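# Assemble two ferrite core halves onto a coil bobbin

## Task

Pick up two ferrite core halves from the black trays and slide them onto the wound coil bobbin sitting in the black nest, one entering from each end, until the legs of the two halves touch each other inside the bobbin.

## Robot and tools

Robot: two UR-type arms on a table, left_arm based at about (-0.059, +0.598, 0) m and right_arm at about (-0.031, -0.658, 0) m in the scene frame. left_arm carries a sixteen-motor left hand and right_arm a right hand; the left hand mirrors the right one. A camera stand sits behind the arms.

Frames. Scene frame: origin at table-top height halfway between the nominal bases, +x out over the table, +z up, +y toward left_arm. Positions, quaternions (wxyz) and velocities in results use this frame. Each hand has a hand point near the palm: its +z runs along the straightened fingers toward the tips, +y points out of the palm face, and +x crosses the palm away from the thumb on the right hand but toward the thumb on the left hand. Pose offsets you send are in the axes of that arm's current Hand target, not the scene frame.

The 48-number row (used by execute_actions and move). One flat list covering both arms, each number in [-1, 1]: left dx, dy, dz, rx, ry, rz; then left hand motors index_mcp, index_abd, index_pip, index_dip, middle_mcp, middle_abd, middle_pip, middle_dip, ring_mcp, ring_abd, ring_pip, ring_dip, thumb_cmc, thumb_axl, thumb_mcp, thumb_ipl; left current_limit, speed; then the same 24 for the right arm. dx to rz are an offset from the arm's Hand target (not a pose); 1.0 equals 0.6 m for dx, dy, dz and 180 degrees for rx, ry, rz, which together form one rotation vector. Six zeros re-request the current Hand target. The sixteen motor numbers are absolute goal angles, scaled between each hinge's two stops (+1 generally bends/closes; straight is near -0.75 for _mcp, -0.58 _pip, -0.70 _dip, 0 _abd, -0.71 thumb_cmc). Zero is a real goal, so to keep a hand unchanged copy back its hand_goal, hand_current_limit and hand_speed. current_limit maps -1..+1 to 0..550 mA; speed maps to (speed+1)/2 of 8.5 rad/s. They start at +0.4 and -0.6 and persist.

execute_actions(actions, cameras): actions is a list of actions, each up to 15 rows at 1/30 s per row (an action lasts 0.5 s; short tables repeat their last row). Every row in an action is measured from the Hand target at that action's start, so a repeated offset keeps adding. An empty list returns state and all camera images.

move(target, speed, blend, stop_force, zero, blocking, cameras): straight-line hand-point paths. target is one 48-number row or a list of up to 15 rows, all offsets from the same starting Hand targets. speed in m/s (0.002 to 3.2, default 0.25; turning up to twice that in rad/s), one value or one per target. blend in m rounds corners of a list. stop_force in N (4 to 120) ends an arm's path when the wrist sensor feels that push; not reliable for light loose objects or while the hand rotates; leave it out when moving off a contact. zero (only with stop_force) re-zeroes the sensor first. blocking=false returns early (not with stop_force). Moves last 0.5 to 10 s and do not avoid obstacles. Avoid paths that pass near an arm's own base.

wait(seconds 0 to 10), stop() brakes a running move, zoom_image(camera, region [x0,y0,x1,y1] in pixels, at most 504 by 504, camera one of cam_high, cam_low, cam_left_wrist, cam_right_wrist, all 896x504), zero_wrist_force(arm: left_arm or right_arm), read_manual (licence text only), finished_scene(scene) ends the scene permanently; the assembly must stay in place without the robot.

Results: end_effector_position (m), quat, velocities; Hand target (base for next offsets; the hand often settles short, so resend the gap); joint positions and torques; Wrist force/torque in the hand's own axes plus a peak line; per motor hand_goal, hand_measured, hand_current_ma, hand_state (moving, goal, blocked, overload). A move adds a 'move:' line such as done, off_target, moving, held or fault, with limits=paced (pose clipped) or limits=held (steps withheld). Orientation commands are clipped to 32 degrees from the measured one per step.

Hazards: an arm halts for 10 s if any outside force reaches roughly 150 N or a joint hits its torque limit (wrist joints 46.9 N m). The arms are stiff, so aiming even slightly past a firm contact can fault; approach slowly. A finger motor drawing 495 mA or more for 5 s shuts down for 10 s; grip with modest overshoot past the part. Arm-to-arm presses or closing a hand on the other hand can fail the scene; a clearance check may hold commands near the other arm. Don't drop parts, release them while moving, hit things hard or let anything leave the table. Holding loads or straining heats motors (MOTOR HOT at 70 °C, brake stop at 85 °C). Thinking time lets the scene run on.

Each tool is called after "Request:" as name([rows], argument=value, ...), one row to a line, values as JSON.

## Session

Request:
execute_actions(actions=[])

Request:
zoom_image(camera="cam_high", region=[240, 180, 480, 400])

Scene clock: 0.00 s.
left_arm: end_effector_position=(+0.3573, +0.5811, +0.2299) hand_goal=(-0.754, +0.000, -0.576, -0.696, -0.754, +0.000, -0.576, -0.696, -0.754, +0.000, -0.576, -0.696, -0.714, -0.678, -0.226, -0.168) hand_measured=(-0.754, +0.000, -0.576, -0.696, -0.754, +0.000, -0.576, -0.696, -0.754, +0.000, -0.576, -0.696, -0.714, -0.678, -0.226, -0.168) hand_current_ma=(+0, +0, +0, +0, +0, +0, +0, +0, +0, +0, +0, +0, +0, +0, +0, +0) hand_state=(goal, goal, goal, goal, goal, goal, goal, goal, goal, goal, goal, goal, goal, goal, goal, goal) hand_current_limit=0.40 hand_speed=-0.60 end_effector_quat_wxyz=(-0.180, +0.887, -0.152, +0.397) | right_arm: end_effector_position=(+0.4578, +0.0919, +0.2763) hand_goal=(-0.754, +0.000, -0.576, -0.696, -0.754, +0.000, -0.576, -0.696, -0.754, +0.000, -0.576, -0.696, -0.714, -0.678, -0.226, -0.168) hand_measured=(-0.754, +0.000, -0.576, -0.696, -0.754, +0.000, -0.576, -0.696, -0.754, +0.000, -0.576, -0.696, -0.714, -0.678, -0.226, -0.168) hand_current_ma=(+0, +0, +0, +0, +0, +0, +0, +0, +0, +0, +0, +0, +0, +0, +0, +0) hand_state=(goal, goal, goal, goal, goal, goal, goal, goal, goal, goal, goal, goal, goal, goal, goal, goal) hand_current_limit=0.40 hand_speed=-0.60 end_effector_quat_wxyz=(-0.434, +0.689, +0.497, +0.301)
Joint positions: left_arm=[-0.79 -2.009 2.494 0.525 0.822 -1.8] | right_arm=[0.64 -1.201 1.614 0.273 0.772 -1.762]
Joint velocities: within noise
Joint torques (N m): no reading
Wrist force (N): no reading
Wrist torque (N m): no reading
Wrist force, peak (N): no reading
Hand target: left_arm +0.3573, +0.5811, +0.2299; -0.180, +0.887, -0.152, +0.397 | right_arm +0.4578, +0.0919, +0.2763; -0.434, +0.689, +0.497, +0.301

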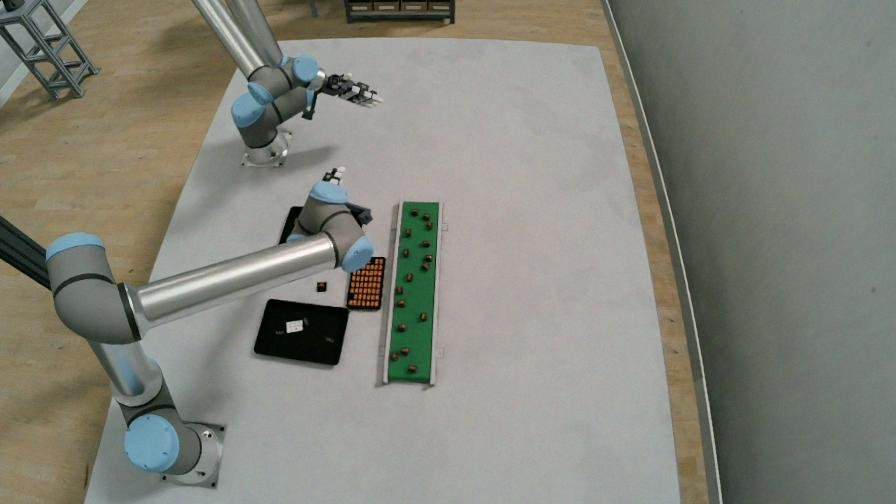

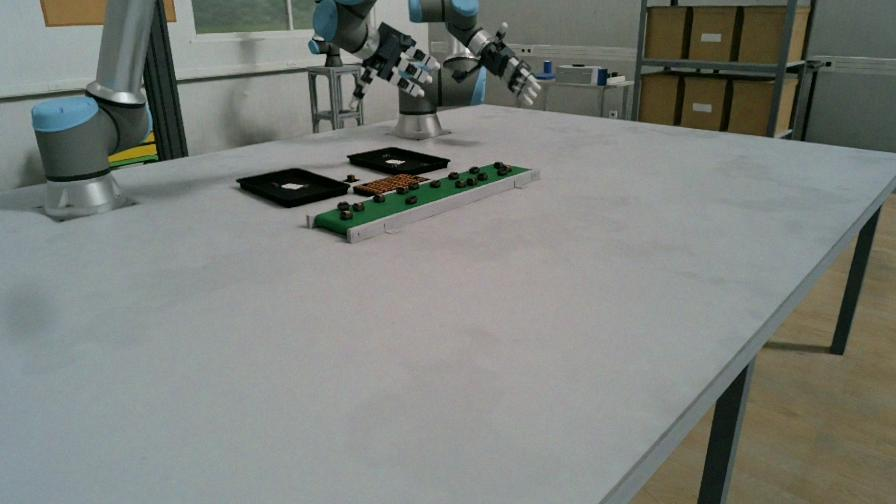

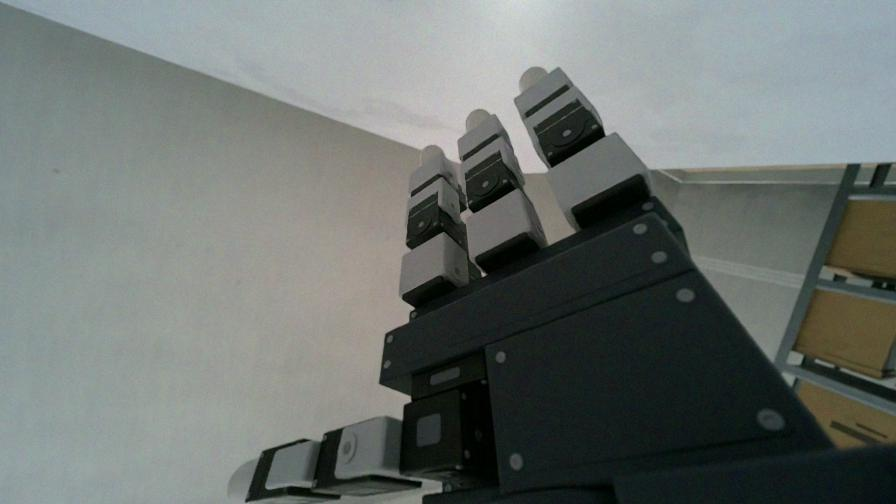

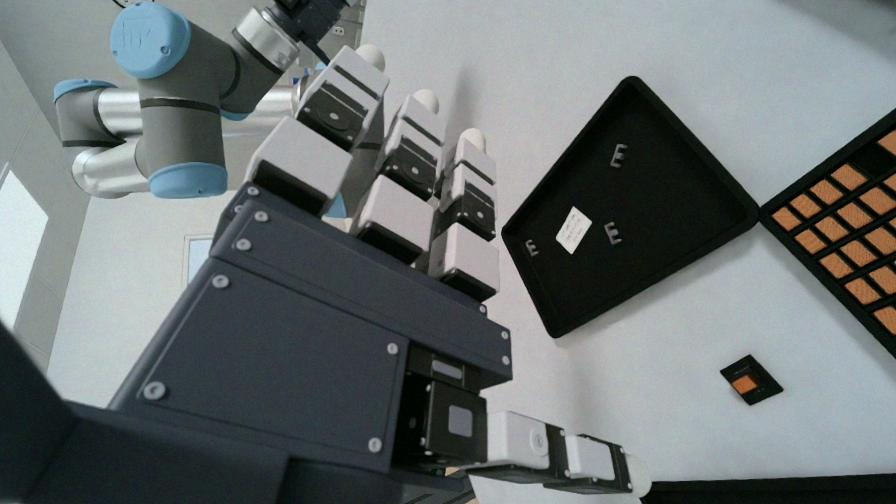

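Scaled by 2.100 from the camera's 896x504 image, which has a finer 1280x720 frame.

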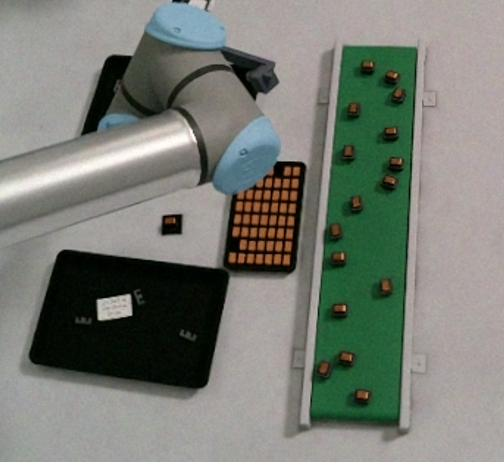

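Request:
move(target=[0,0,0,0,0,0,-0.754,0,-0.576,-0.696,-0.754,0,-0.576,-0.696,-0.754,0,-0.576,-0.696,-0.714,-0.678,-0.226,-0.168,0.4,-0.6,-0.3612,-0.037,-0.3777,-0.0633,-0.3499,-0.0914,-0.754,-0.07,-0.576,-0.696,-0.754,0.07,-0.576,-0.696,-0.95,0,0.9,0.6,-0.714,-0.678,-0.226,-0.168,0.4,-0.6], speed=0.3, cameras=["cam_right_wrist","cam_high"])

Request:
zoom_image(camera="cam_right_wrist", region=[360, 0, 660, 240])

Scene clock: 4.67 s.
left_arm: end_effector_position=(+0.3573, +0.5811, +0.2299) hand_goal=(-0.754, +0.000, -0.576, -0.696, -0.754, +0.000, -0.576, -0.696, -0.754, +0.000, -0.576, -0.696, -0.714, -0.678, -0.226, -0.168) hand_measured=(-0.752, +0.000, -0.576, -0.696, -0.752, +0.000, -0.576, -0.696, -0.752, +0.000, -0.576, -0.696, -0.712, -0.678, -0.226, -0.168) hand_current_ma=(+4, +0, -1, +0, +3, +0, -1, +0, +4, +0, -1, +0, +1, +1, +1, +0) hand_state=(goal, goal, goal, goal, goal, goal, goal, goal, goal, goal, goal, goal, goal, goal, goal, goal) hand_current_limit=0.40 hand_speed=-0.60 end_effector_quat_wxyz=(-0.180, +0.887, -0.152, +0.397) | right_arm: end_effector_position=(+0.3700, -0.2001, +0.1998) hand_goal=(-0.754, -0.070, -0.576, -0.696, -0.754, +0.070, -0.576, -0.696, -0.950, +0.000, +0.900, +0.600, -0.714, -0.678, -0.226, -0.168) hand_measured=(-0.752, -0.070, -0.576, -0.696, -0.752, +0.066, -0.576, -0.696, -0.946, +0.000, +0.892, +0.596, -0.714, -0.678, -0.224, -0.168) hand_current_ma=(+7, -1, -4, +0, +7, -16, -4, +0, +20, -3, -35, -15, +3, +4, +16, +2) hand_state=(goal, goal, goal, goal, goal, goal, goal, goal, goal, goal, goal, goal, goal, goal, goal, goal) hand_current_limit=0.40 hand_speed=-0.60 end_effector_quat_wxyz=(+0.000, +0.707, +0.707, +0.000)
Joint positions: left_arm=[-0.79 -2.009 2.494 0.525 0.822 -1.8] | right_arm=[0.657 -1.253 1.839 0.984 1.57 -2.46]
Joint torques (N m): left_arm=[0.66 -0.27 -33.24 2.57 -1.75 0.02] | right_arm=[19.92 -66.24 -18.86 7.57 1.83 -2.64]
Wrist force (N): left_arm=[0.3 0.0 -0.2] | right_arm=[-0.2 -0.2 -0.2]
Wrist torque (N m): left_arm=[0.03 -0.05 0.03] | right_arm=[-0.23 -0.21 0.02]
Wrist force, peak (N): left_arm=[0.7 -0.1 -0.7] | right_arm=[-1.2 -0.9 -0.4]
Hand target: left_arm +0.3573, +0.5811, +0.2299; -0.180, +0.887, -0.152, +0.397 | right_arm +0.3700, -0.2001, +0.1998; +0.000, +0.707, +0.707, +0.000
Off the commanded pose: left_arm 0.000 m, 0 deg | right_arm 0.000 m, 0 deg.
move: done
Images, in order (width x height): cam_high 896x504, cam_right_wrist 896x504.

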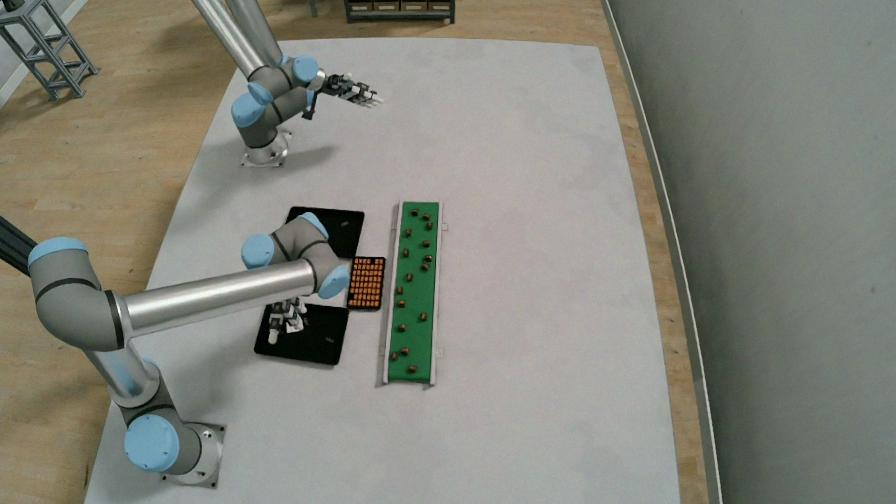

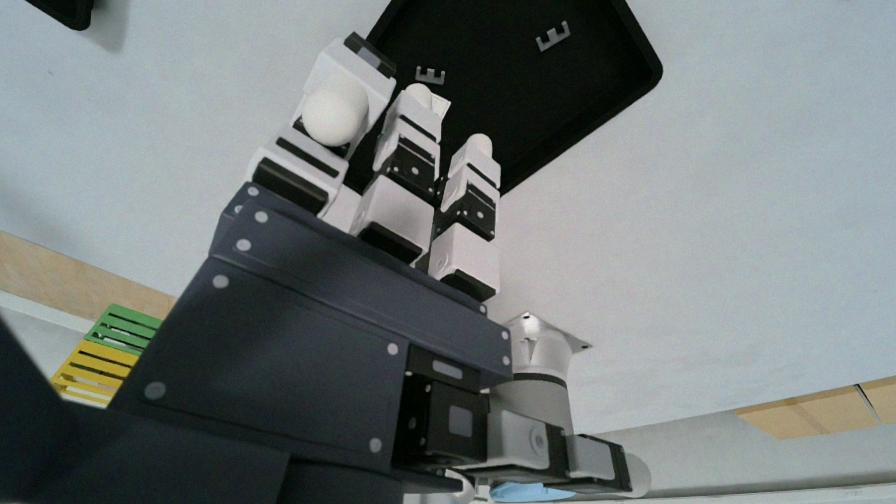

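Scaled by 1.680 from the camera's 896x504 image, which has a finer 1280x720 frame.

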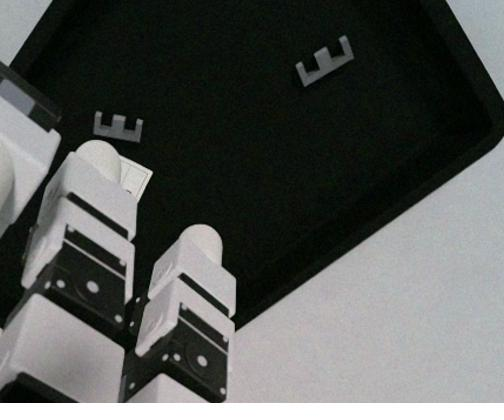

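Request:
move(target=[0,0,0,0,0,0,-0.754,0,-0.576,-0.696,-0.754,0,-0.576,-0.696,-0.754,0,-0.576,-0.696,-0.714,-0.678,-0.226,-0.168,0.4,-0.6,0.057,0.0472,0.0497,0,0,-0.3944,-0.754,-0.05,-0.576,-0.696,-0.754,0.05,-0.576,-0.696,-0.95,0,0.9,0.6,-0.714,-0.678,-0.226,-0.168,0.4,-0.9], speed=0.3, cameras=["cam_right_wrist"])

Request:
zoom_image(camera="cam_right_wrist", region=[390, 40, 530, 170])

Request:
zoom_image(camera="cam_right_wrist", region=[440, 0, 600, 160])

Scene clock: 9.70 s.
left_arm: end_effector_position=(+0.3573, +0.5811, +0.2299) hand_goal=(-0.754, +0.000, -0.576, -0.696, -0.754, +0.000, -0.576, -0.696, -0.754, +0.000, -0.576, -0.696, -0.714, -0.678, -0.226, -0.168) hand_measured=(-0.752, +0.000, -0.576, -0.696, -0.752, +0.000, -0.576, -0.696, -0.752, +0.000, -0.576, -0.696, -0.712, -0.678, -0.226, -0.168) hand_current_ma=(+4, +0, -1, +0, +3, +0, -1, +0, +4, +0, -1, +0, +1, +1, +1, +0) hand_state=(goal, goal, goal, goal, goal, goal, goal, goal, goal, goal, goal, goal, goal, goal, goal, goal) hand_current_limit=0.40 hand_speed=-0.60 end_effector_quat_wxyz=(-0.180, +0.887, -0.152, +0.397) | right_arm: end_effector_position=(+0.3983, -0.1659, +0.1699) hand_goal=(-0.754, -0.050, -0.576, -0.696, -0.754, +0.050, -0.576, -0.696, -0.950, +0.000, +0.900, +0.600, -0.714, -0.678, -0.226, -0.168) hand_measured=(-0.752, -0.052, -0.576, -0.696, -0.752, +0.052, -0.576, -0.696, -0.946, +0.000, +0.892, +0.596, -0.714, -0.678, -0.224, -0.168) hand_current_ma=(+7, -12, -4, +0, +7, +11, -4, +0, +19, -3, -35, -15, +3, +4, +16, +2) hand_state=(goal, goal, goal, goal, goal, goal, goal, goal, goal, goal, goal, goal, goal, goal, goal, goal) hand_current_limit=0.40 hand_speed=-0.90 end_effector_quat_wxyz=(+0.000, +0.165, +0.986, +0.000)
Joint positions: left_arm=[-0.79 -2.009 2.494 0.525 0.822 -1.8] | right_arm=[0.497 -1.237 1.881 0.927 1.571 -3.859]
Joint torques (N m): left_arm=[-0.04 -0.15 -33.13 2.35 -1.46 -0.08] | right_arm=[-16.8 -46.55 -35.77 2.49 -2.36 -2.68]
Wrist force (N): left_arm=[0.4 0.1 -0.3] | right_arm=[-0.4 -0.2 -0.5]
Wrist torque (N m): left_arm=[0.04 -0.06 0.03] | right_arm=[-0.17 -0.15 0.00]
Wrist force, peak (N): left_arm=[0.7 0.0 -0.7] | right_arm=[-1.3 -0.4 -0.2]
Hand target: left_arm +0.3573, +0.5811, +0.2299; -0.180, +0.887, -0.152, +0.397 | right_arm +0.3983, -0.1659, +0.1699; +0.000, +0.165, +0.986, +0.000
Off the commanded pose: left_arm 0.000 m, 0 deg | right_arm 0.000 m, 0 deg.
move: done
Images, in order (width x height): cam_right_wrist 896x504.

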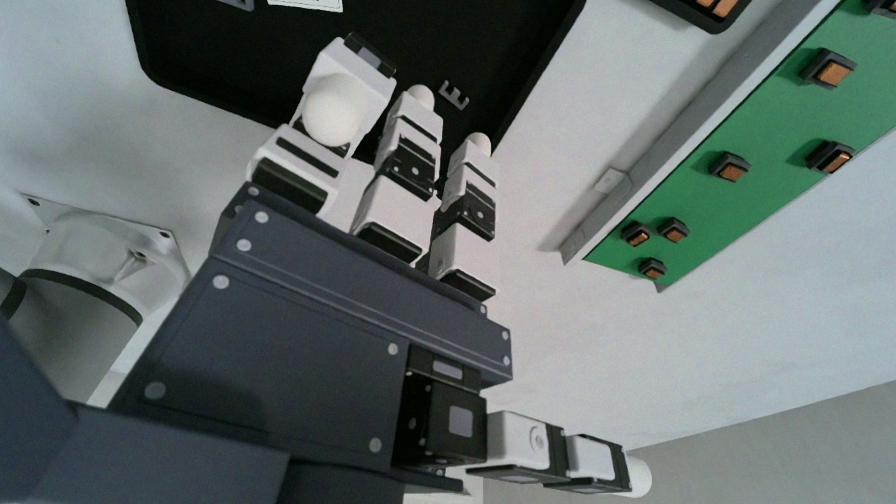

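Scaled by 3.600 from the camera's 896x504 image, which has a finer 1280x720 frame.

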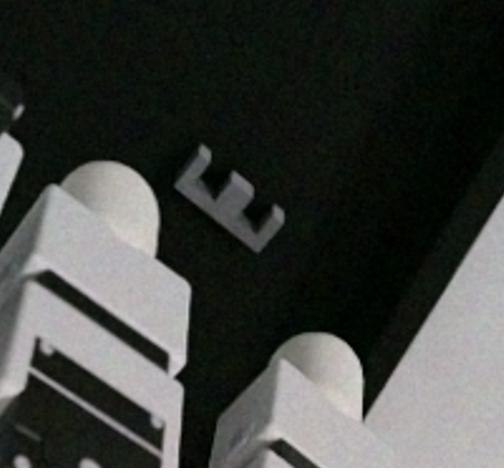

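Scaled by 3.150 from the camera's 896x504 image, which has a finer 1280x720 frame.

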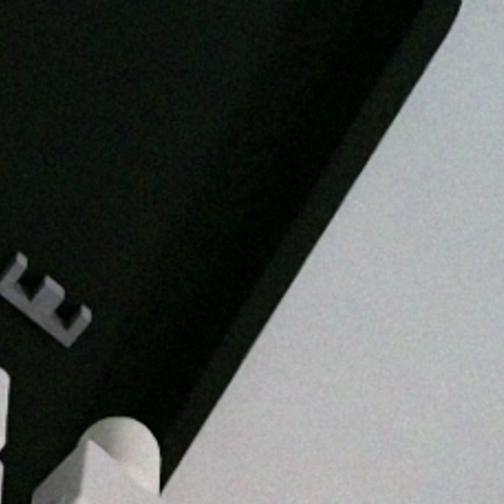

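Request:
move(target=[0,0,0,0,0,0,-0.754,0,-0.576,-0.696,-0.754,0,-0.576,-0.696,-0.754,0,-0.576,-0.696,-0.714,-0.678,-0.226,-0.168,0.4,-0.6,0.0017,-0.0025,0.0598,0,0,-0.0056,-0.754,-0.045,-0.576,-0.696,-0.754,0.045,-0.576,-0.696,-0.95,0,0.9,0.6,-0.714,-0.678,-0.226,-0.168,0.4,-0.9], speed=0.1, cameras=["cam_right_wrist"])

Request:
zoom_image(camera="cam_right_wrist", region=[400, 70, 510, 170])

Scene clock: 12.07 s.
left_arm: end_effector_position=(+0.3573, +0.5811, +0.2299) hand_goal=(-0.754, +0.000, -0.576, -0.696, -0.754, +0.000, -0.576, -0.696, -0.754, +0.000, -0.576, -0.696, -0.714, -0.678, -0.226, -0.168) hand_measured=(-0.752, +0.000, -0.576, -0.696, -0.752, +0.000, -0.576, -0.696, -0.752, +0.000, -0.576, -0.696, -0.712, -0.678, -0.226, -0.168) hand_current_ma=(+4, +0, -1, +0, +3, +0, -1, +0, +4, +0, -1, +0, +1, +1, +1, +0) hand_state=(goal, goal, goal, goal, goal, goal, goal, goal, goal, goal, goal, goal, goal, goal, goal, goal) hand_current_limit=0.40 hand_speed=-0.60 end_effector_quat_wxyz=(-0.180, +0.887, -0.152, +0.397) | right_arm: end_effector_position=(+0.3969, -0.1670, +0.1342) hand_goal=(-0.754, -0.046, -0.576, -0.696, -0.754, +0.044, -0.576, -0.696, -0.950, +0.000, +0.900, +0.600, -0.714, -0.678, -0.226, -0.168) hand_measured=(-0.752, -0.048, -0.576, -0.696, -0.752, +0.046, -0.576, -0.696, -0.946, +0.000, +0.892, +0.596, -0.714, -0.678, -0.224, -0.168) hand_current_ma=(+7, -13, -4, +0, +7, +12, -4, +0, +18, -3, -35, -15, +3, +4, +17, +2) hand_state=(goal, goal, goal, goal, goal, goal, goal, goal, goal, goal, goal, goal, goal, goal, goal, goal) hand_current_limit=0.40 hand_speed=-0.90 end_effector_quat_wxyz=(+0.000, +0.157, +0.988, +0.000)
Joint positions: left_arm=[-0.79 -2.009 2.494 0.525 0.822 -1.8] | right_arm=[0.494 -1.201 1.908 0.864 1.571 -3.88]
Joint torques (N m): left_arm=[-2.54 0.99 -32.37 2.66 -1.32 -0.48] | right_arm=[-16.14 -45.21 -16.13 0.29 -0.1 -2.56]
Wrist force (N): left_arm=[0.6 0.2 -0.1] | right_arm=[-0.1 -0.1 0.0]
Wrist torque (N m): left_arm=[0.03 -0.09 0.05] | right_arm=[-0.22 -0.22 0.04]
Wrist force, peak (N): left_arm=[0.5 -0.1 -0.7] | right_arm=[-0.6 -0.6 -1.3]
Hand target: left_arm +0.3573, +0.5811, +0.2299; -0.180, +0.887, -0.152, +0.397 | right_arm +0.3969, -0.1670, +0.1341; +0.000, +0.157, +0.988, +0.000
Off the commanded pose: left_arm 0.000 m, 0 deg | right_arm 0.000 m, 0 deg.
move: done
Images, in order (width x height): cam_right_wrist 896x504.

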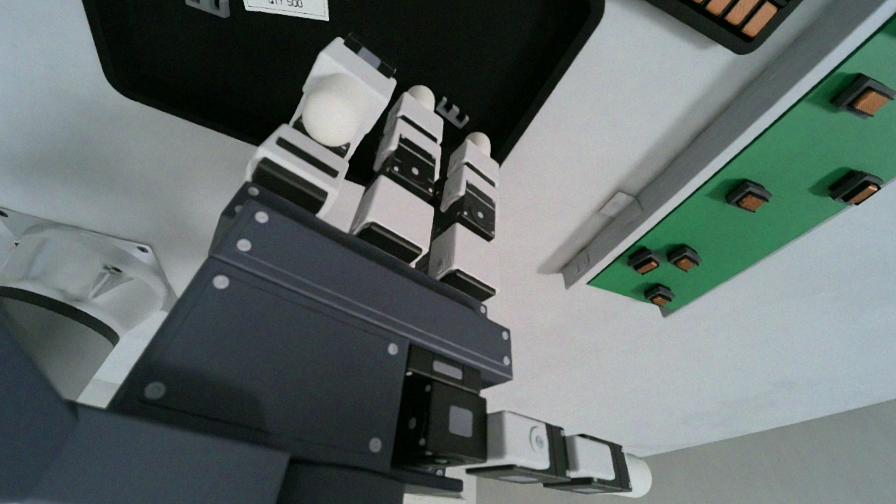

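Scaled by 4.582 from the camera's 896x504 image, which has a finer 1280x720 frame.

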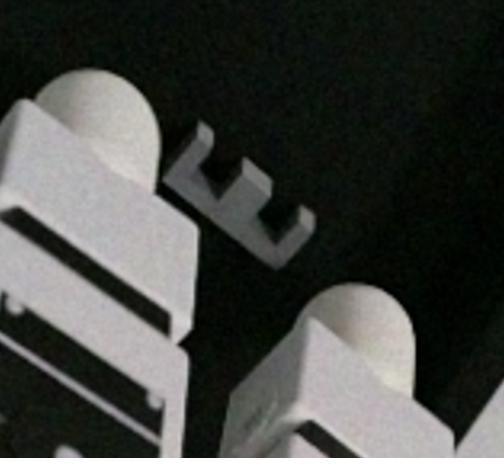

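Request:
move(target=[0,0,0,0,0,0,-0.754,0,-0.576,-0.696,-0.754,0,-0.576,-0.696,-0.754,0,-0.576,-0.696,-0.714,-0.678,-0.226,-0.168,0.4,-0.6,0,-0.0007,0.0155,0,0,0,-0.754,-0.045,-0.576,-0.696,-0.754,0.045,-0.576,-0.696,-0.95,0,0.9,0.6,-0.714,-0.678,-0.226,-0.168,0.4,-0.9], speed=0.012, stop_force=4)

Request:
move(target=[0,0,0,0,0,0,-0.754,0,-0.576,-0.696,-0.754,0,-0.576,-0.696,-0.754,0,-0.576,-0.696,-0.714,-0.678,-0.226,-0.168,0.4,-0.6,0,0,0,0,0,0,-0.754,0.085,-0.576,-0.696,-0.754,-0.085,-0.576,-0.696,-0.95,0,0.9,0.6,-0.714,-0.678,-0.226,-0.168,0.4,-0.9], speed=0.02, cameras=["cam_right_wrist"])

Request:
zoom_image(camera="cam_right_wrist", region=[400, 70, 510, 170])

Scene clock: 14.47 s.
left_arm: end_effector_position=(+0.3573, +0.5811, +0.2299) hand_goal=(-0.754, +0.000, -0.576, -0.696, -0.754, +0.000, -0.576, -0.696, -0.754, +0.000, -0.576, -0.696, -0.714, -0.678, -0.226, -0.168) hand_measured=(-0.752, +0.000, -0.576, -0.696, -0.752, +0.000, -0.576, -0.696, -0.752, +0.000, -0.576, -0.696, -0.712, -0.678, -0.226, -0.168) hand_current_ma=(+4, +0, -1, +0, +3, +0, -1, +0, +4, +0, -1, +0, +1, +1, +1, +0) hand_state=(goal, goal, goal, goal, goal, goal, goal, goal, goal, goal, goal, goal, goal, goal, goal, goal) hand_current_limit=0.40 hand_speed=-0.60 end_effector_quat_wxyz=(-0.180, +0.887, -0.152, +0.397) | right_arm: end_effector_position=(+0.3967, -0.1674, +0.1248) hand_goal=(-0.754, -0.046, -0.576, -0.696, -0.754, +0.044, -0.576, -0.696, -0.950, +0.000, +0.900, +0.600, -0.714, -0.678, -0.226, -0.168) hand_measured=(-0.752, -0.048, -0.576, -0.696, -0.752, +0.046, -0.576, -0.696, -0.946, +0.000, +0.892, +0.596, -0.714, -0.678, -0.224, -0.168) hand_current_ma=(+7, -13, -4, +0, +7, +12, -4, +0, +18, -3, -35, -15, +3, +4, +17, +2) hand_state=(goal, goal, goal, goal, goal, goal, goal, goal, goal, goal, goal, goal, goal, goal, goal, goal) hand_current_limit=0.40 hand_speed=-0.90 end_effector_quat_wxyz=(+0.000, +0.157, +0.988, +0.000)
Joint positions: left_arm=[-0.79 -2.009 2.494 0.525 0.822 -1.8] | right_arm=[0.493 -1.191 1.914 0.847 1.571 -3.881]
Joint torques (N m): left_arm=[-1.37 1.08 -33.78 2.97 -2 -0.38] | right_arm=[-16.19 -47.12 -15.64 -0.04 -0.64 -2.35]
Wrist force (N): left_arm=[0.4 -0.1 -0.3] | right_arm=[-0.3 -0.4 -0.7]
Wrist torque (N m): left_arm=[0.02 -0.06 0.04] | right_arm=[-0.18 -0.18 0.01]
Wrist force, peak (N): left_arm=[0.5 0.1 -0.6] | right_arm=[-0.4 -0.9 0.0]
Hand target: left_arm +0.3573, +0.5811, +0.2299; -0.180, +0.887, -0.152, +0.397 | right_arm +0.3967, -0.1674, +0.1248; +0.000, +0.157, +0.988, +0.000
Off the commanded pose: left_arm 0.000 m, 0 deg | right_arm 0.000 m, 0 deg.
move: done

Scene clock: 14.97 s.
left_arm: end_effector_position=(+0.3573, +0.5811, +0.2299) hand_goal=(-0.754, +0.000, -0.576, -0.696, -0.754, +0.000, -0.576, -0.696, -0.754, +0.000, -0.576, -0.696, -0.714, -0.678, -0.226, -0.168) hand_measured=(-0.752, +0.000, -0.576, -0.696, -0.752, +0.000, -0.576, -0.696, -0.752, +0.000, -0.576, -0.696, -0.712, -0.678, -0.226, -0.168) hand_current_ma=(+4, +0, -1, +0, +3, +0, -1, +0, +4, +0, -1, +0, +1, +1, +1, +0) hand_state=(goal, goal, goal, goal, goal, goal, goal, goal, goal, goal, goal, goal, goal, goal, goal, goal) hand_current_limit=0.40 hand_speed=-0.60 end_effector_quat_wxyz=(-0.180, +0.887, -0.152, +0.397) | right_arm: end_effector_position=(+0.3967, -0.1674, +0.1248) hand_goal=(-0.754, +0.084, -0.576, -0.696, -0.754, -0.086, -0.576, -0.696, -0.950, +0.000, +0.900, +0.600, -0.714, -0.678, -0.226, -0.168) hand_measured=(-0.752, +0.008, -0.576, -0.696, -0.752, -0.016, -0.576, -0.696, -0.946, +0.000, +0.892, +0.596, -0.714, -0.678, -0.224, -0.168) hand_current_ma=(+7, -333, -4, +0, +7, +310, -4, +0, +18, -3, -35, -15, +3, +4, +17, +2) hand_state=(goal, blocked, goal, goal, goal, blocked, goal, goal, goal, goal, goal, goal, goal, goal, goal, goal) hand_current_limit=0.40 hand_speed=-0.90 end_effector_quat_wxyz=(+0.000, +0.157, +0.988, +0.000)
Joint positions: left_arm=[-0.79 -2.009 2.494 0.525 0.822 -1.8] | right_arm=[0.493 -1.191 1.914 0.847 1.571 -3.881]
Joint torques (N m): left_arm=[-0.34 0.44 -32.74 2.47 -1.54 -0.13] | right_arm=[-15.12 -47.11 -15.76 0.18 -0.54 -2.71]
Wrist force (N): left_arm=[0.2 0.1 -0.2] | right_arm=[-0.4 -0.5 -0.8]
Wrist torque (N m): left_arm=[0.03 -0.03 0.02] | right_arm=[-0.21 -0.19 0.00]
Wrist force, peak (N): left_arm=[0.3 0.1 -0.7] | right_arm=[-0.1 -0.5 -1.2]
Hand target: left_arm +0.3573, +0.5811, +0.2299; -0.180, +0.887, -0.152, +0.397 | right_arm +0.3967, -0.1674, +0.1248; +0.000, +0.157, +0.988, +0.000
Off the commanded pose: left_arm 0.000 m, 0 deg | right_arm 0.000 m, 0 deg.
move: done
Images, in order (width x height): cam_right_wrist 896x504.

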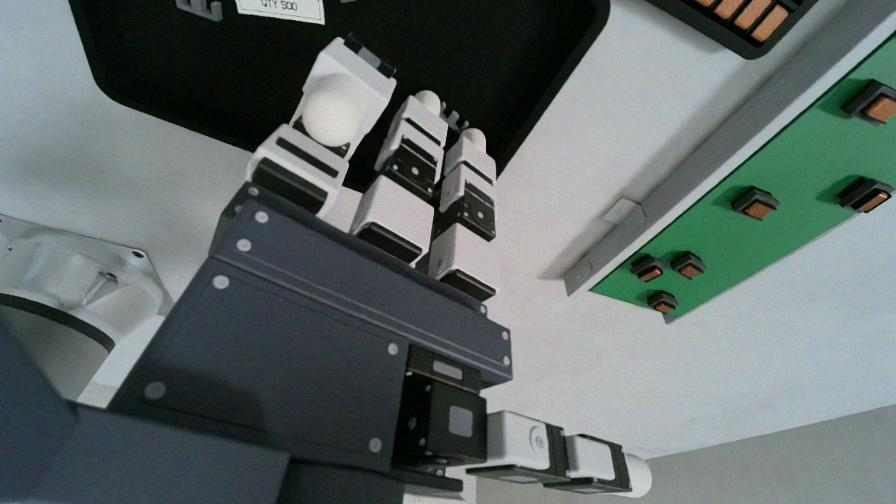

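Scaled by 4.582 from the camera's 896x504 image, which has a finer 1280x720 frame.

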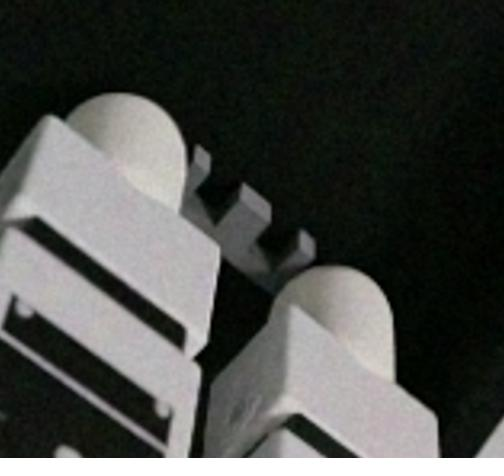

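Request:
move([
  [0,0,0,0,0,0,-0.754,0,-0.576,-0.696,-0.754,0,-0.576,-0.696,-0.754,0,-0.576,-0.696,-0.714,-0.678,-0.226,-0.168,0.4,-0.6,0,0,-0.1,0,0,0,-0.754,0.085,-0.576,-0.696,-0.754,-0.085,-0.576,-0.696,-0.95,0,0.9,0.6,-0.714,-0.678,-0.226,-0.168,0.4,-0.9],
  [0,0,0,0,0,0,-0.754,0,-0.576,-0.696,-0.754,0,-0.576,-0.696,-0.754,0,-0.576,-0.696,-0.714,-0.678,-0.226,-0.168,0.4,-0.6,0.212,0.2198,-0.0753,0,0,-0.1006,-0.754,0.085,-0.576,-0.696,-0.754,-0.085,-0.576,-0.696,-0.95,0,0.9,0.6,-0.714,-0.678,-0.226,-0.168,0.4,-0.9],
], speed=0.15, blend=[0.01, 0], cameras=["cam_right_wrist"])

Request:
zoom_image(camera="cam_right_wrist", region=[410, 20, 530, 140])

Scene clock: 18.10 s.
left_arm: end_effector_position=(+0.3573, +0.5811, +0.2299) hand_goal=(-0.754, +0.000, -0.576, -0.696, -0.754, +0.000, -0.576, -0.696, -0.754, +0.000, -0.576, -0.696, -0.714, -0.678, -0.226, -0.168) hand_measured=(-0.752, +0.000, -0.576, -0.696, -0.752, +0.000, -0.576, -0.696, -0.752, +0.000, -0.576, -0.696, -0.712, -0.678, -0.226, -0.168) hand_current_ma=(+4, +0, -1, +0, +3, +0, -1, +0, +4, +0, -1, +0, +1, +1, +1, +0) hand_state=(goal, goal, goal, goal, goal, goal, goal, goal, goal, goal, goal, goal, goal, goal, goal, goal) hand_current_limit=0.40 hand_speed=-0.60 end_effector_quat_wxyz=(-0.180, +0.887, -0.152, +0.397) | right_arm: end_effector_position=(+0.3166, -0.0028, +0.1700) hand_goal=(-0.754, +0.084, -0.576, -0.696, -0.754, -0.086, -0.576, -0.696, -0.950, +0.000, +0.900, +0.600, -0.714, -0.678, -0.226, -0.168) hand_measured=(-0.752, +0.008, -0.576, -0.696, -0.752, -0.016, -0.576, -0.696, -0.948, +0.000, +0.892, +0.596, -0.714, -0.678, -0.224, -0.168) hand_current_ma=(+7, -333, -4, +0, +7, +310, -4, +0, +16, -3, -35, -15, +3, +4, +19, +2) hand_state=(goal, blocked, goal, goal, goal, blocked, goal, goal, goal, goal, goal, goal, goal, goal, goal, goal) hand_current_limit=0.40 hand_speed=-0.90 end_effector_quat_wxyz=(+0.000, -0.001, +1.000, +0.000)
Joint positions: left_arm=[-0.79 -2.009 2.494 0.525 0.822 -1.8] | right_arm=[0.76 -1.108 1.686 0.992 1.571 -3.93]
Joint torques (N m): left_arm=[1.07 0.11 -32.17 2.43 -1.72 -0.44] | right_arm=[19.23 -60.22 -38.03 7.76 1.56 -2.61]
Wrist force (N): left_arm=[0.2 0.2 -0.1] | right_arm=[-0.1 -0.3 -0.4]
Wrist torque (N m): left_arm=[0.04 -0.03 0.02] | right_arm=[-0.26 -0.24 0.03]
Wrist force, peak (N): left_arm=[0.9 0.0 -0.3] | right_arm=[-0.9 -1.1 -1.4]
Hand target: left_arm +0.3573, +0.5811, +0.2299; -0.180, +0.887, -0.152, +0.397 | right_arm +0.3165, -0.0026, +0.1700; +0.000, -0.001, +1.000, +0.000
Off the commanded pose: left_arm 0.000 m, 0 deg | right_arm 0.000 m, 0 deg.
move: done
Images, in order (width x height): cam_right_wrist 896x504.

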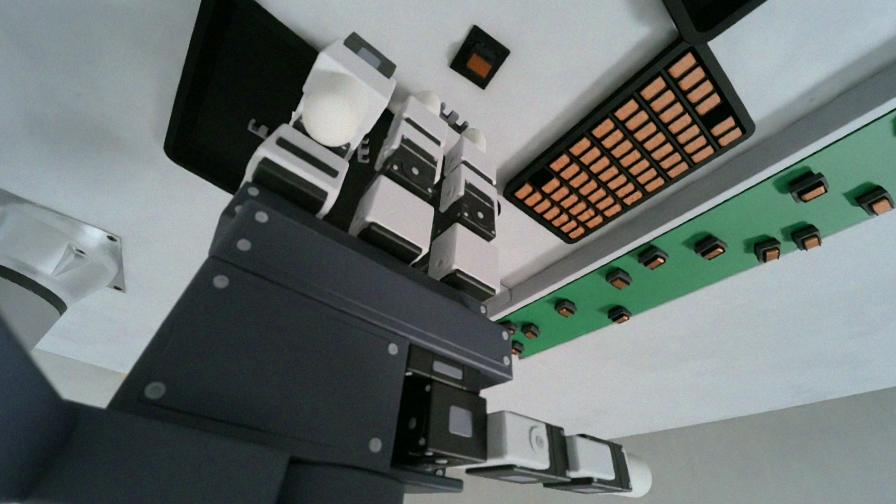

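Scaled by 4.200 from the camera's 896x504 image, which has a finer 1280x720 frame.

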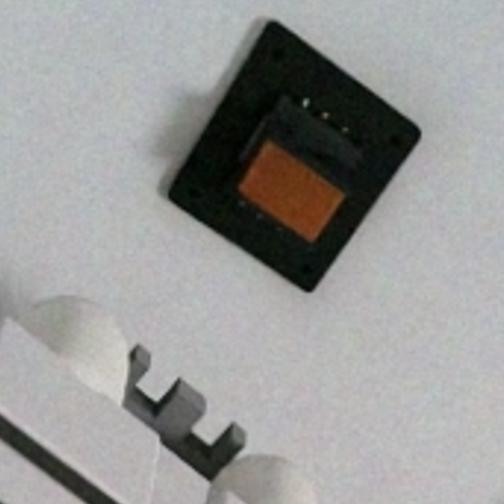

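Request:
move(target=[0,0,0,0,0,0,-0.754,0,-0.576,-0.696,-0.754,0,-0.576,-0.696,-0.754,0,-0.576,-0.696,-0.714,-0.678,-0.226,-0.168,0.4,-0.6,0.0167,0.0138,0.0333,0,0,-0.05,-0.754,0.085,-0.576,-0.696,-0.754,-0.085,-0.576,-0.696,-0.95,0,0.9,0.6,-0.714,-0.678,-0.226,-0.168,0.4,-0.9], speed=0.1, cameras=["cam_right_wrist"])

Request:
zoom_image(camera="cam_right_wrist", region=[430, 60, 500, 130])

Scene clock: 20.87 s.
left_arm: end_effector_position=(+0.3573, +0.5811, +0.2299) hand_goal=(-0.754, +0.000, -0.576, -0.696, -0.754, +0.000, -0.576, -0.696, -0.754, +0.000, -0.576, -0.696, -0.714, -0.678, -0.226, -0.168) hand_measured=(-0.752, +0.000, -0.576, -0.696, -0.752, +0.000, -0.576, -0.696, -0.752, +0.000, -0.576, -0.696, -0.712, -0.678, -0.226, -0.168) hand_current_ma=(+4, +0, -1, +0, +3, +0, -1, +0, +4, +0, -1, +0, +1, +1, +1, +0) hand_state=(goal, goal, goal, goal, goal, goal, goal, goal, goal, goal, goal, goal, goal, goal, goal, goal) hand_current_limit=0.40 hand_speed=-0.60 end_effector_quat_wxyz=(-0.180, +0.887, -0.152, +0.397) | right_arm: end_effector_position=(+0.3065, +0.0056, +0.1500) hand_goal=(-0.754, +0.084, -0.576, -0.696, -0.754, -0.086, -0.576, -0.696, -0.950, +0.000, +0.900, +0.600, -0.714, -0.678, -0.226, -0.168) hand_measured=(-0.752, +0.008, -0.576, -0.696, -0.752, -0.016, -0.576, -0.696, -0.948, +0.000, +0.892, +0.596, -0.714, -0.678, -0.224, -0.168) hand_current_ma=(+7, -333, -4, +0, +7, +310, -4, +0, +16, -3, -35, -15, +3, +4, +19, +2) hand_state=(goal, blocked, goal, goal, goal, blocked, goal, goal, goal, goal, goal, goal, goal, goal, goal, goal) hand_current_limit=0.40 hand_speed=-0.90 end_effector_quat_wxyz=(+0.000, -0.079, +0.997, +0.000)
Joint positions: left_arm=[-0.79 -2.009 2.494 0.525 0.822 -1.8] | right_arm=[0.763 -1.08 1.684 0.967 1.571 -4.084]
Joint torques (N m): left_arm=[3.12 -3.23 -32.77 2.47 -1.86 -0.62] | right_arm=[19.24 -60.55 -37.35 -0.03 -2.6 -2.5]
Wrist force (N): left_arm=[0.0 0.0 -0.2] | right_arm=[-0.4 -0.5 -0.1]
Wrist torque (N m): left_arm=[0.02 0.00 0.00] | right_arm=[-0.28 -0.20 0.00]
Wrist force, peak (N): left_arm=[0.8 -0.3 -0.3] | right_arm=[-0.7 -0.3 -0.9]
Hand target: left_arm +0.3573, +0.5811, +0.2299; -0.180, +0.887, -0.152, +0.397 | right_arm +0.3065, +0.0056, +0.1500; +0.000, -0.079, +0.997, +0.000
Off the commanded pose: left_arm 0.000 m, 0 deg | right_arm 0.000 m, 0 deg.
move: done
Images, in order (width x height): cam_right_wrist 896x504.

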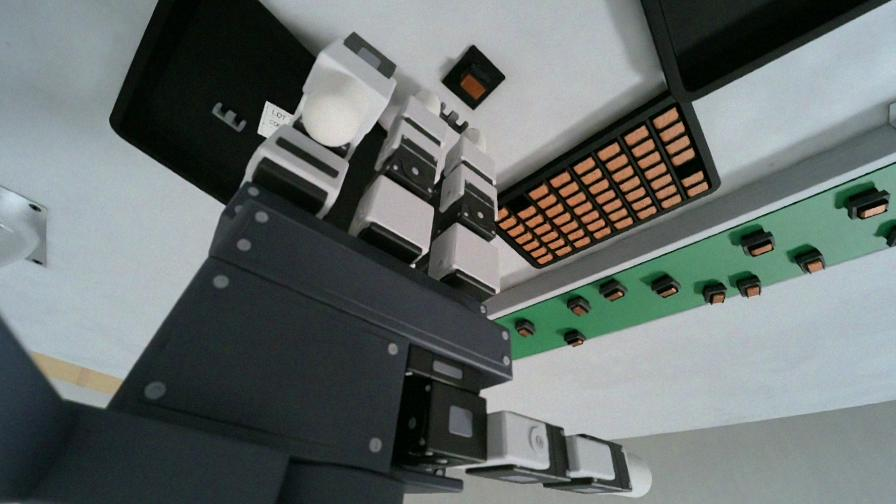

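Scaled by 7.200 from the camera's 896x504 image, which has a finer 1280x720 frame.

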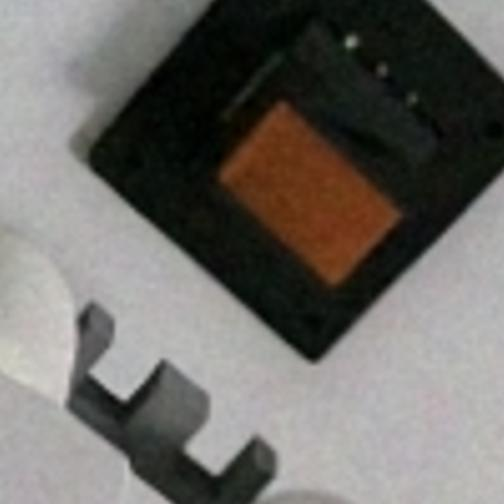

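Request:
zoom_image(camera="cam_right_wrist", region=[436, 96, 476, 136])

Request:
zoom_image(camera="cam_right_wrist", region=[455, 60, 495, 100])

Scaled by 12.600 from the camera's 896x504 image, which has a finer 1280x720 frame.

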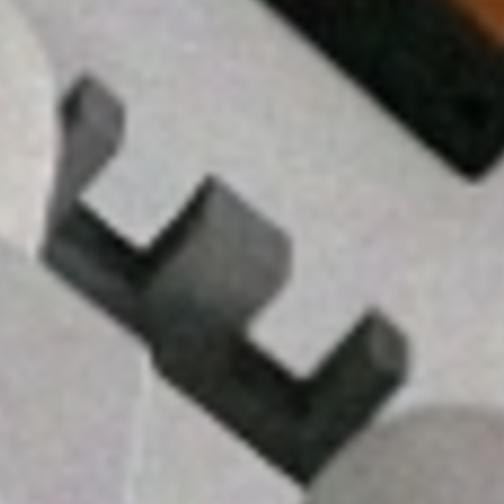

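Scaled by 12.600 from the camera's 896x504 image, which has a finer 1280x720 frame.

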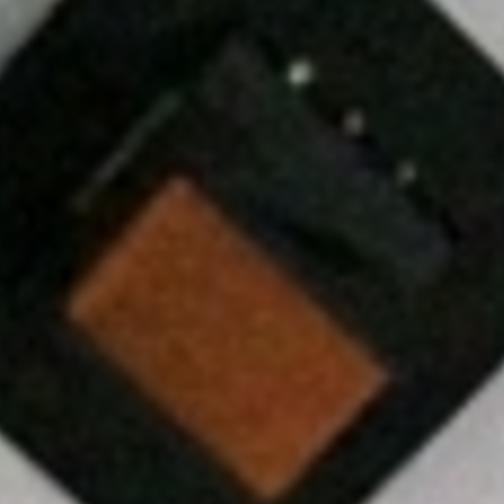

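Request:
move(target=[0,0,0,0,0,0,-0.754,0,-0.576,-0.696,-0.754,0,-0.576,-0.696,-0.754,0,-0.576,-0.696,-0.714,-0.678,-0.226,-0.168,0.4,-0.6,-0.0016,0,0.0367,0,0,0.0056,-0.754,0.085,-0.576,-0.696,-0.754,-0.085,-0.576,-0.696,-0.95,0,0.9,0.6,-0.714,-0.678,-0.226,-0.168,0.4,-0.9], speed=0.05)

Request:
move(target=[0,0,0,0,0,0,-0.754,0,-0.576,-0.696,-0.754,0,-0.576,-0.696,-0.754,0,-0.576,-0.696,-0.714,-0.678,-0.226,-0.168,0.4,-0.6,0,0.01,0,0,0,0,-0.754,0.085,-0.576,-0.696,-0.754,-0.085,-0.576,-0.696,-0.95,0,0.9,0.6,-0.714,-0.678,-0.226,-0.168,0.4,-0.9], speed=0.015, stop_force=4, cameras=["cam_right_wrist"])

Request:
zoom_image(camera="cam_right_wrist", region=[438, 84, 482, 128])

Scene clock: 24.83 s.
left_arm: end_effector_position=(+0.3573, +0.5811, +0.2299) hand_goal=(-0.754, +0.000, -0.576, -0.696, -0.754, +0.000, -0.576, -0.696, -0.754, +0.000, -0.576, -0.696, -0.714, -0.678, -0.226, -0.168) hand_measured=(-0.752, +0.000, -0.576, -0.696, -0.752, +0.000, -0.576, -0.696, -0.752, +0.000, -0.576, -0.696, -0.712, -0.678, -0.226, -0.168) hand_current_ma=(+4, +0, -1, +0, +3, +0, -1, +0, +4, +0, -1, +0, +1, +1, +1, +0) hand_state=(goal, goal, goal, goal, goal, goal, goal, goal, goal, goal, goal, goal, goal, goal, goal, goal) hand_current_limit=0.40 hand_speed=-0.60 end_effector_quat_wxyz=(-0.180, +0.887, -0.152, +0.397) | right_arm: end_effector_position=(+0.3075, +0.0058, +0.1281) hand_goal=(-0.754, +0.084, -0.576, -0.696, -0.754, -0.086, -0.576, -0.696, -0.950, +0.000, +0.900, +0.600, -0.714, -0.678, -0.226, -0.168) hand_measured=(-0.752, +0.008, -0.576, -0.696, -0.752, -0.016, -0.576, -0.696, -0.948, +0.000, +0.892, +0.596, -0.714, -0.678, -0.224, -0.168) hand_current_ma=(+7, -333, -4, +0, +7, +310, -4, +0, +16, -3, -35, -15, +3, +4, +19, +2) hand_state=(goal, blocked, goal, goal, goal, blocked, goal, goal, goal, goal, goal, goal, goal, goal, goal, goal) hand_current_limit=0.40 hand_speed=-0.90 end_effector_quat_wxyz=(+0.000, -0.071, +0.998, +0.000)
Joint positions: left_arm=[-0.79 -2.009 2.494 0.525 0.822 -1.8] | right_arm=[0.764 -1.059 1.697 0.933 1.571 -4.066]
Joint torques (N m): left_arm=[2.65 -1.17 -32.56 2.49 -1.47 -0.47] | right_arm=[19.02 -59.75 -17.89 0.02 -2.4 2.21]
Wrist force (N): left_arm=[0.6 0.2 -0.3] | right_arm=[-0.5 0.0 -0.2]
Wrist torque (N m): left_arm=[0.05 -0.08 0.05] | right_arm=[-0.20 -0.20 -0.21]
Wrist force, peak (N): left_arm=[0.6 0.1 -0.7] | right_arm=[-0.8 -0.2 -1.1]
Hand target: left_arm +0.3573, +0.5811, +0.2299; -0.180, +0.887, -0.152, +0.397 | right_arm +0.3075, +0.0058, +0.1280; +0.000, -0.071, +0.998, +0.000
Off the commanded pose: left_arm 0.000 m, 0 deg | right_arm 0.000 m, 0 deg.
move: done

Scene clock: 26.17 s.
left_arm: end_effector_position=(+0.3573, +0.5811, +0.2299) hand_goal=(-0.754, +0.000, -0.576, -0.696, -0.754, +0.000, -0.576, -0.696, -0.754, +0.000, -0.576, -0.696, -0.714, -0.678, -0.226, -0.168) hand_measured=(-0.752, +0.000, -0.576, -0.696, -0.752, +0.000, -0.576, -0.696, -0.752, +0.000, -0.576, -0.696, -0.712, -0.678, -0.226, -0.168) hand_current_ma=(+4, +0, -1, +0, +3, +0, -1, +0, +4, +0, -1, +0, +1, +1, +1, +0) hand_state=(goal, goal, goal, goal, goal, goal, goal, goal, goal, goal, goal, goal, goal, goal, goal, goal) hand_current_limit=0.40 hand_speed=-0.60 end_effector_quat_wxyz=(-0.180, +0.887, -0.152, +0.397) | right_arm: end_effector_position=(+0.3066, +0.0117, +0.1280) hand_goal=(-0.754, +0.084, -0.576, -0.696, -0.754, -0.086, -0.576, -0.696, -0.950, +0.000, +0.900, +0.600, -0.714, -0.678, -0.226, -0.168) hand_measured=(-0.752, +0.008, -0.576, -0.696, -0.752, -0.016, -0.576, -0.696, -0.948, +0.000, +0.892, +0.596, -0.714, -0.678, -0.224, -0.168) hand_current_ma=(+7, -333, -4, +0, +7, +310, -4, +0, +16, -3, -35, -15, +3, +4, +19, +2) hand_state=(goal, blocked, goal, goal, goal, blocked, goal, goal, goal, goal, goal, goal, goal, goal, goal, goal) hand_current_limit=0.40 hand_speed=-0.90 end_effector_quat_wxyz=(+0.000, -0.071, +0.998, +0.000)
Joint positions: left_arm=[-0.79 -2.009 2.494 0.525 0.822 -1.8] | right_arm=[0.771 -1.052 1.686 0.937 1.571 -4.058]
Joint torques (N m): left_arm=[-2.29 1.04 -32.51 2.6 -1 -0.4] | right_arm=[17 -61.11 -37.33 7.43 -1.81 2.48]
Wrist force (N): left_arm=[0.2 -0.2 -0.2] | right_arm=[-0.9 -0.5 0.2]
Wrist torque (N m): left_arm=[-0.01 -0.03 0.03] | right_arm=[-0.28 -0.17 -0.25]
Wrist force, peak (N): left_arm=[0.7 0.5 -0.2] | right_arm=[-0.6 -0.3 -0.8]
Hand target: left_arm +0.3573, +0.5811, +0.2299; -0.180, +0.887, -0.152, +0.397 | right_arm +0.3066, +0.0117, +0.1280; +0.000, -0.071, +0.998, +0.000
Off the commanded pose: left_arm 0.000 m, 0 deg | right_arm 0.000 m, 0 deg.
move: done
Images, in order (width x height): cam_right_wrist 896x504.

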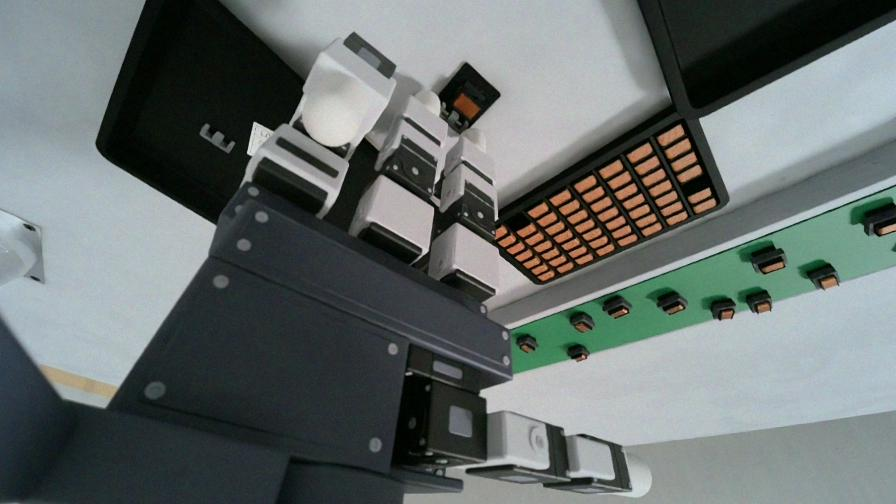

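Scaled by 11.455 from the camera's 896x504 image, which has a finer 1280x720 frame.

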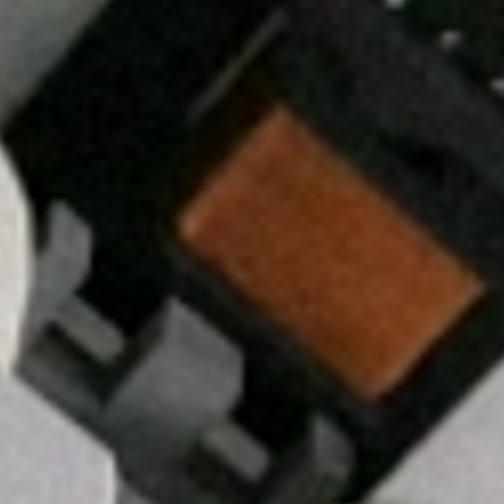

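Request:
move(target=[0,0,0,0,0,0,-0.754,0,-0.576,-0.696,-0.754,0,-0.576,-0.696,-0.754,0,-0.576,-0.696,-0.714,-0.678,-0.226,-0.168,0.4,-0.6,0,0.0175,0,0,0,0,-0.754,0.085,-0.576,-0.696,-0.754,-0.085,-0.576,-0.696,-0.95,0,0.9,0.6,-0.714,-0.678,-0.226,-0.168,0.4,-0.9], speed=0.008, stop_force=4, cameras=["cam_right_wrist"])

Request:
zoom_image(camera="cam_right_wrist", region=[430, 84, 490, 144])

Scene clock: 29.17 s.
left_arm: end_effector_position=(+0.3573, +0.5811, +0.2299) hand_goal=(-0.754, +0.000, -0.576, -0.696, -0.754, +0.000, -0.576, -0.696, -0.754, +0.000, -0.576, -0.696, -0.714, -0.678, -0.226, -0.168) hand_measured=(-0.752, +0.000, -0.576, -0.696, -0.752, +0.000, -0.576, -0.696, -0.752, +0.000, -0.576, -0.696, -0.712, -0.678, -0.226, -0.168) hand_current_ma=(+4, +0, -1, +0, +3, +0, -1, +0, +4, +0, -1, +0, +1, +1, +1, +0) hand_state=(goal, goal, goal, goal, goal, goal, goal, goal, goal, goal, goal, goal, goal, goal, goal, goal) hand_current_limit=0.40 hand_speed=-0.60 end_effector_quat_wxyz=(-0.180, +0.887, -0.152, +0.397) | right_arm: end_effector_position=(+0.3051, +0.0221, +0.1280) hand_goal=(-0.754, +0.084, -0.576, -0.696, -0.754, -0.086, -0.576, -0.696, -0.950, +0.000, +0.900, +0.600, -0.714, -0.678, -0.226, -0.168) hand_measured=(-0.756, +0.008, -0.578, -0.696, -0.752, -0.016, -0.576, -0.696, -0.948, +0.000, +0.892, +0.596, -0.714, -0.678, -0.224, -0.168) hand_current_ma=(-13, -333, -8, +0, +7, +310, -4, +0, +16, -3, -35, -15, +3, +4, +19, +2) hand_state=(goal, blocked, goal, goal, goal, blocked, goal, goal, goal, goal, goal, goal, goal, goal, goal, goal) hand_current_limit=0.40 hand_speed=-0.90 end_effector_quat_wxyz=(+0.000, -0.071, +0.998, +0.000)
Joint positions: left_arm=[-0.79 -2.009 2.494 0.525 0.822 -1.8] | right_arm=[0.784 -1.041 1.667 0.945 1.571 -4.046]
Joint torques (N m): left_arm=[-1.26 0.07 -33.18 2.17 -1.63 -0.41] | right_arm=[20.35 -62.56 -37.09 7.54 1.23 2.38]
Wrist force (N): left_arm=[0.3 0.0 -0.2] | right_arm=[-0.9 -0.1 -0.2]
Wrist torque (N m): left_arm=[0.02 -0.04 0.02] | right_arm=[-0.17 -0.22 -0.24]
Wrist force, peak (N): left_arm=[0.8 -0.1 -0.5] | right_arm=[-1.2 -0.4 -0.8]
Hand target: left_arm +0.3573, +0.5811, +0.2299; -0.180, +0.887, -0.152, +0.397 | right_arm +0.3051, +0.0221, +0.1280; +0.000, -0.071, +0.998, +0.000
Off the commanded pose: left_arm 0.000 m, 0 deg | right_arm 0.000 m, 0 deg.
move: done
Images, in order (width x height): cam_right_wrist 896x504.

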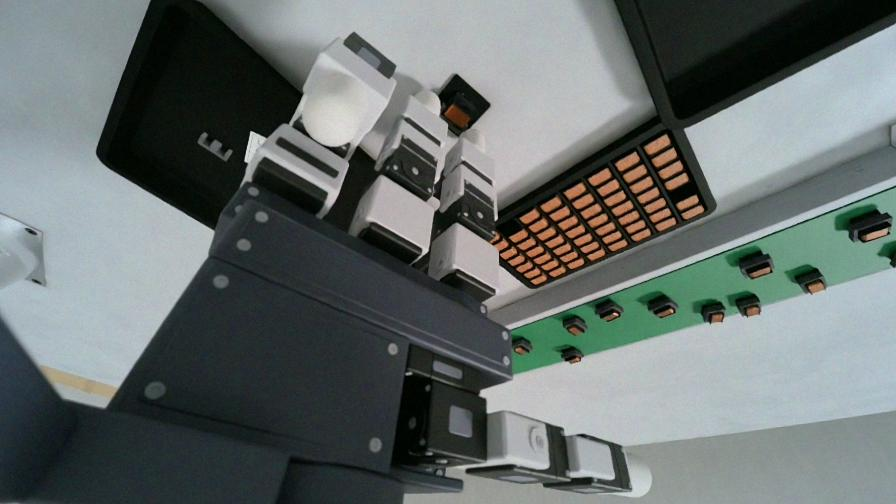

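Scaled by 8.400 from the camera's 896x504 image, which has a finer 1280x720 frame.

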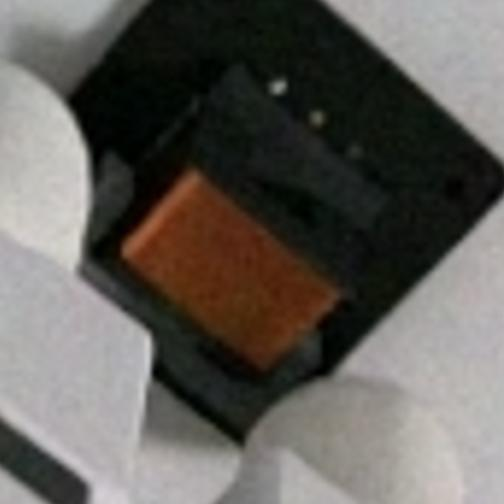

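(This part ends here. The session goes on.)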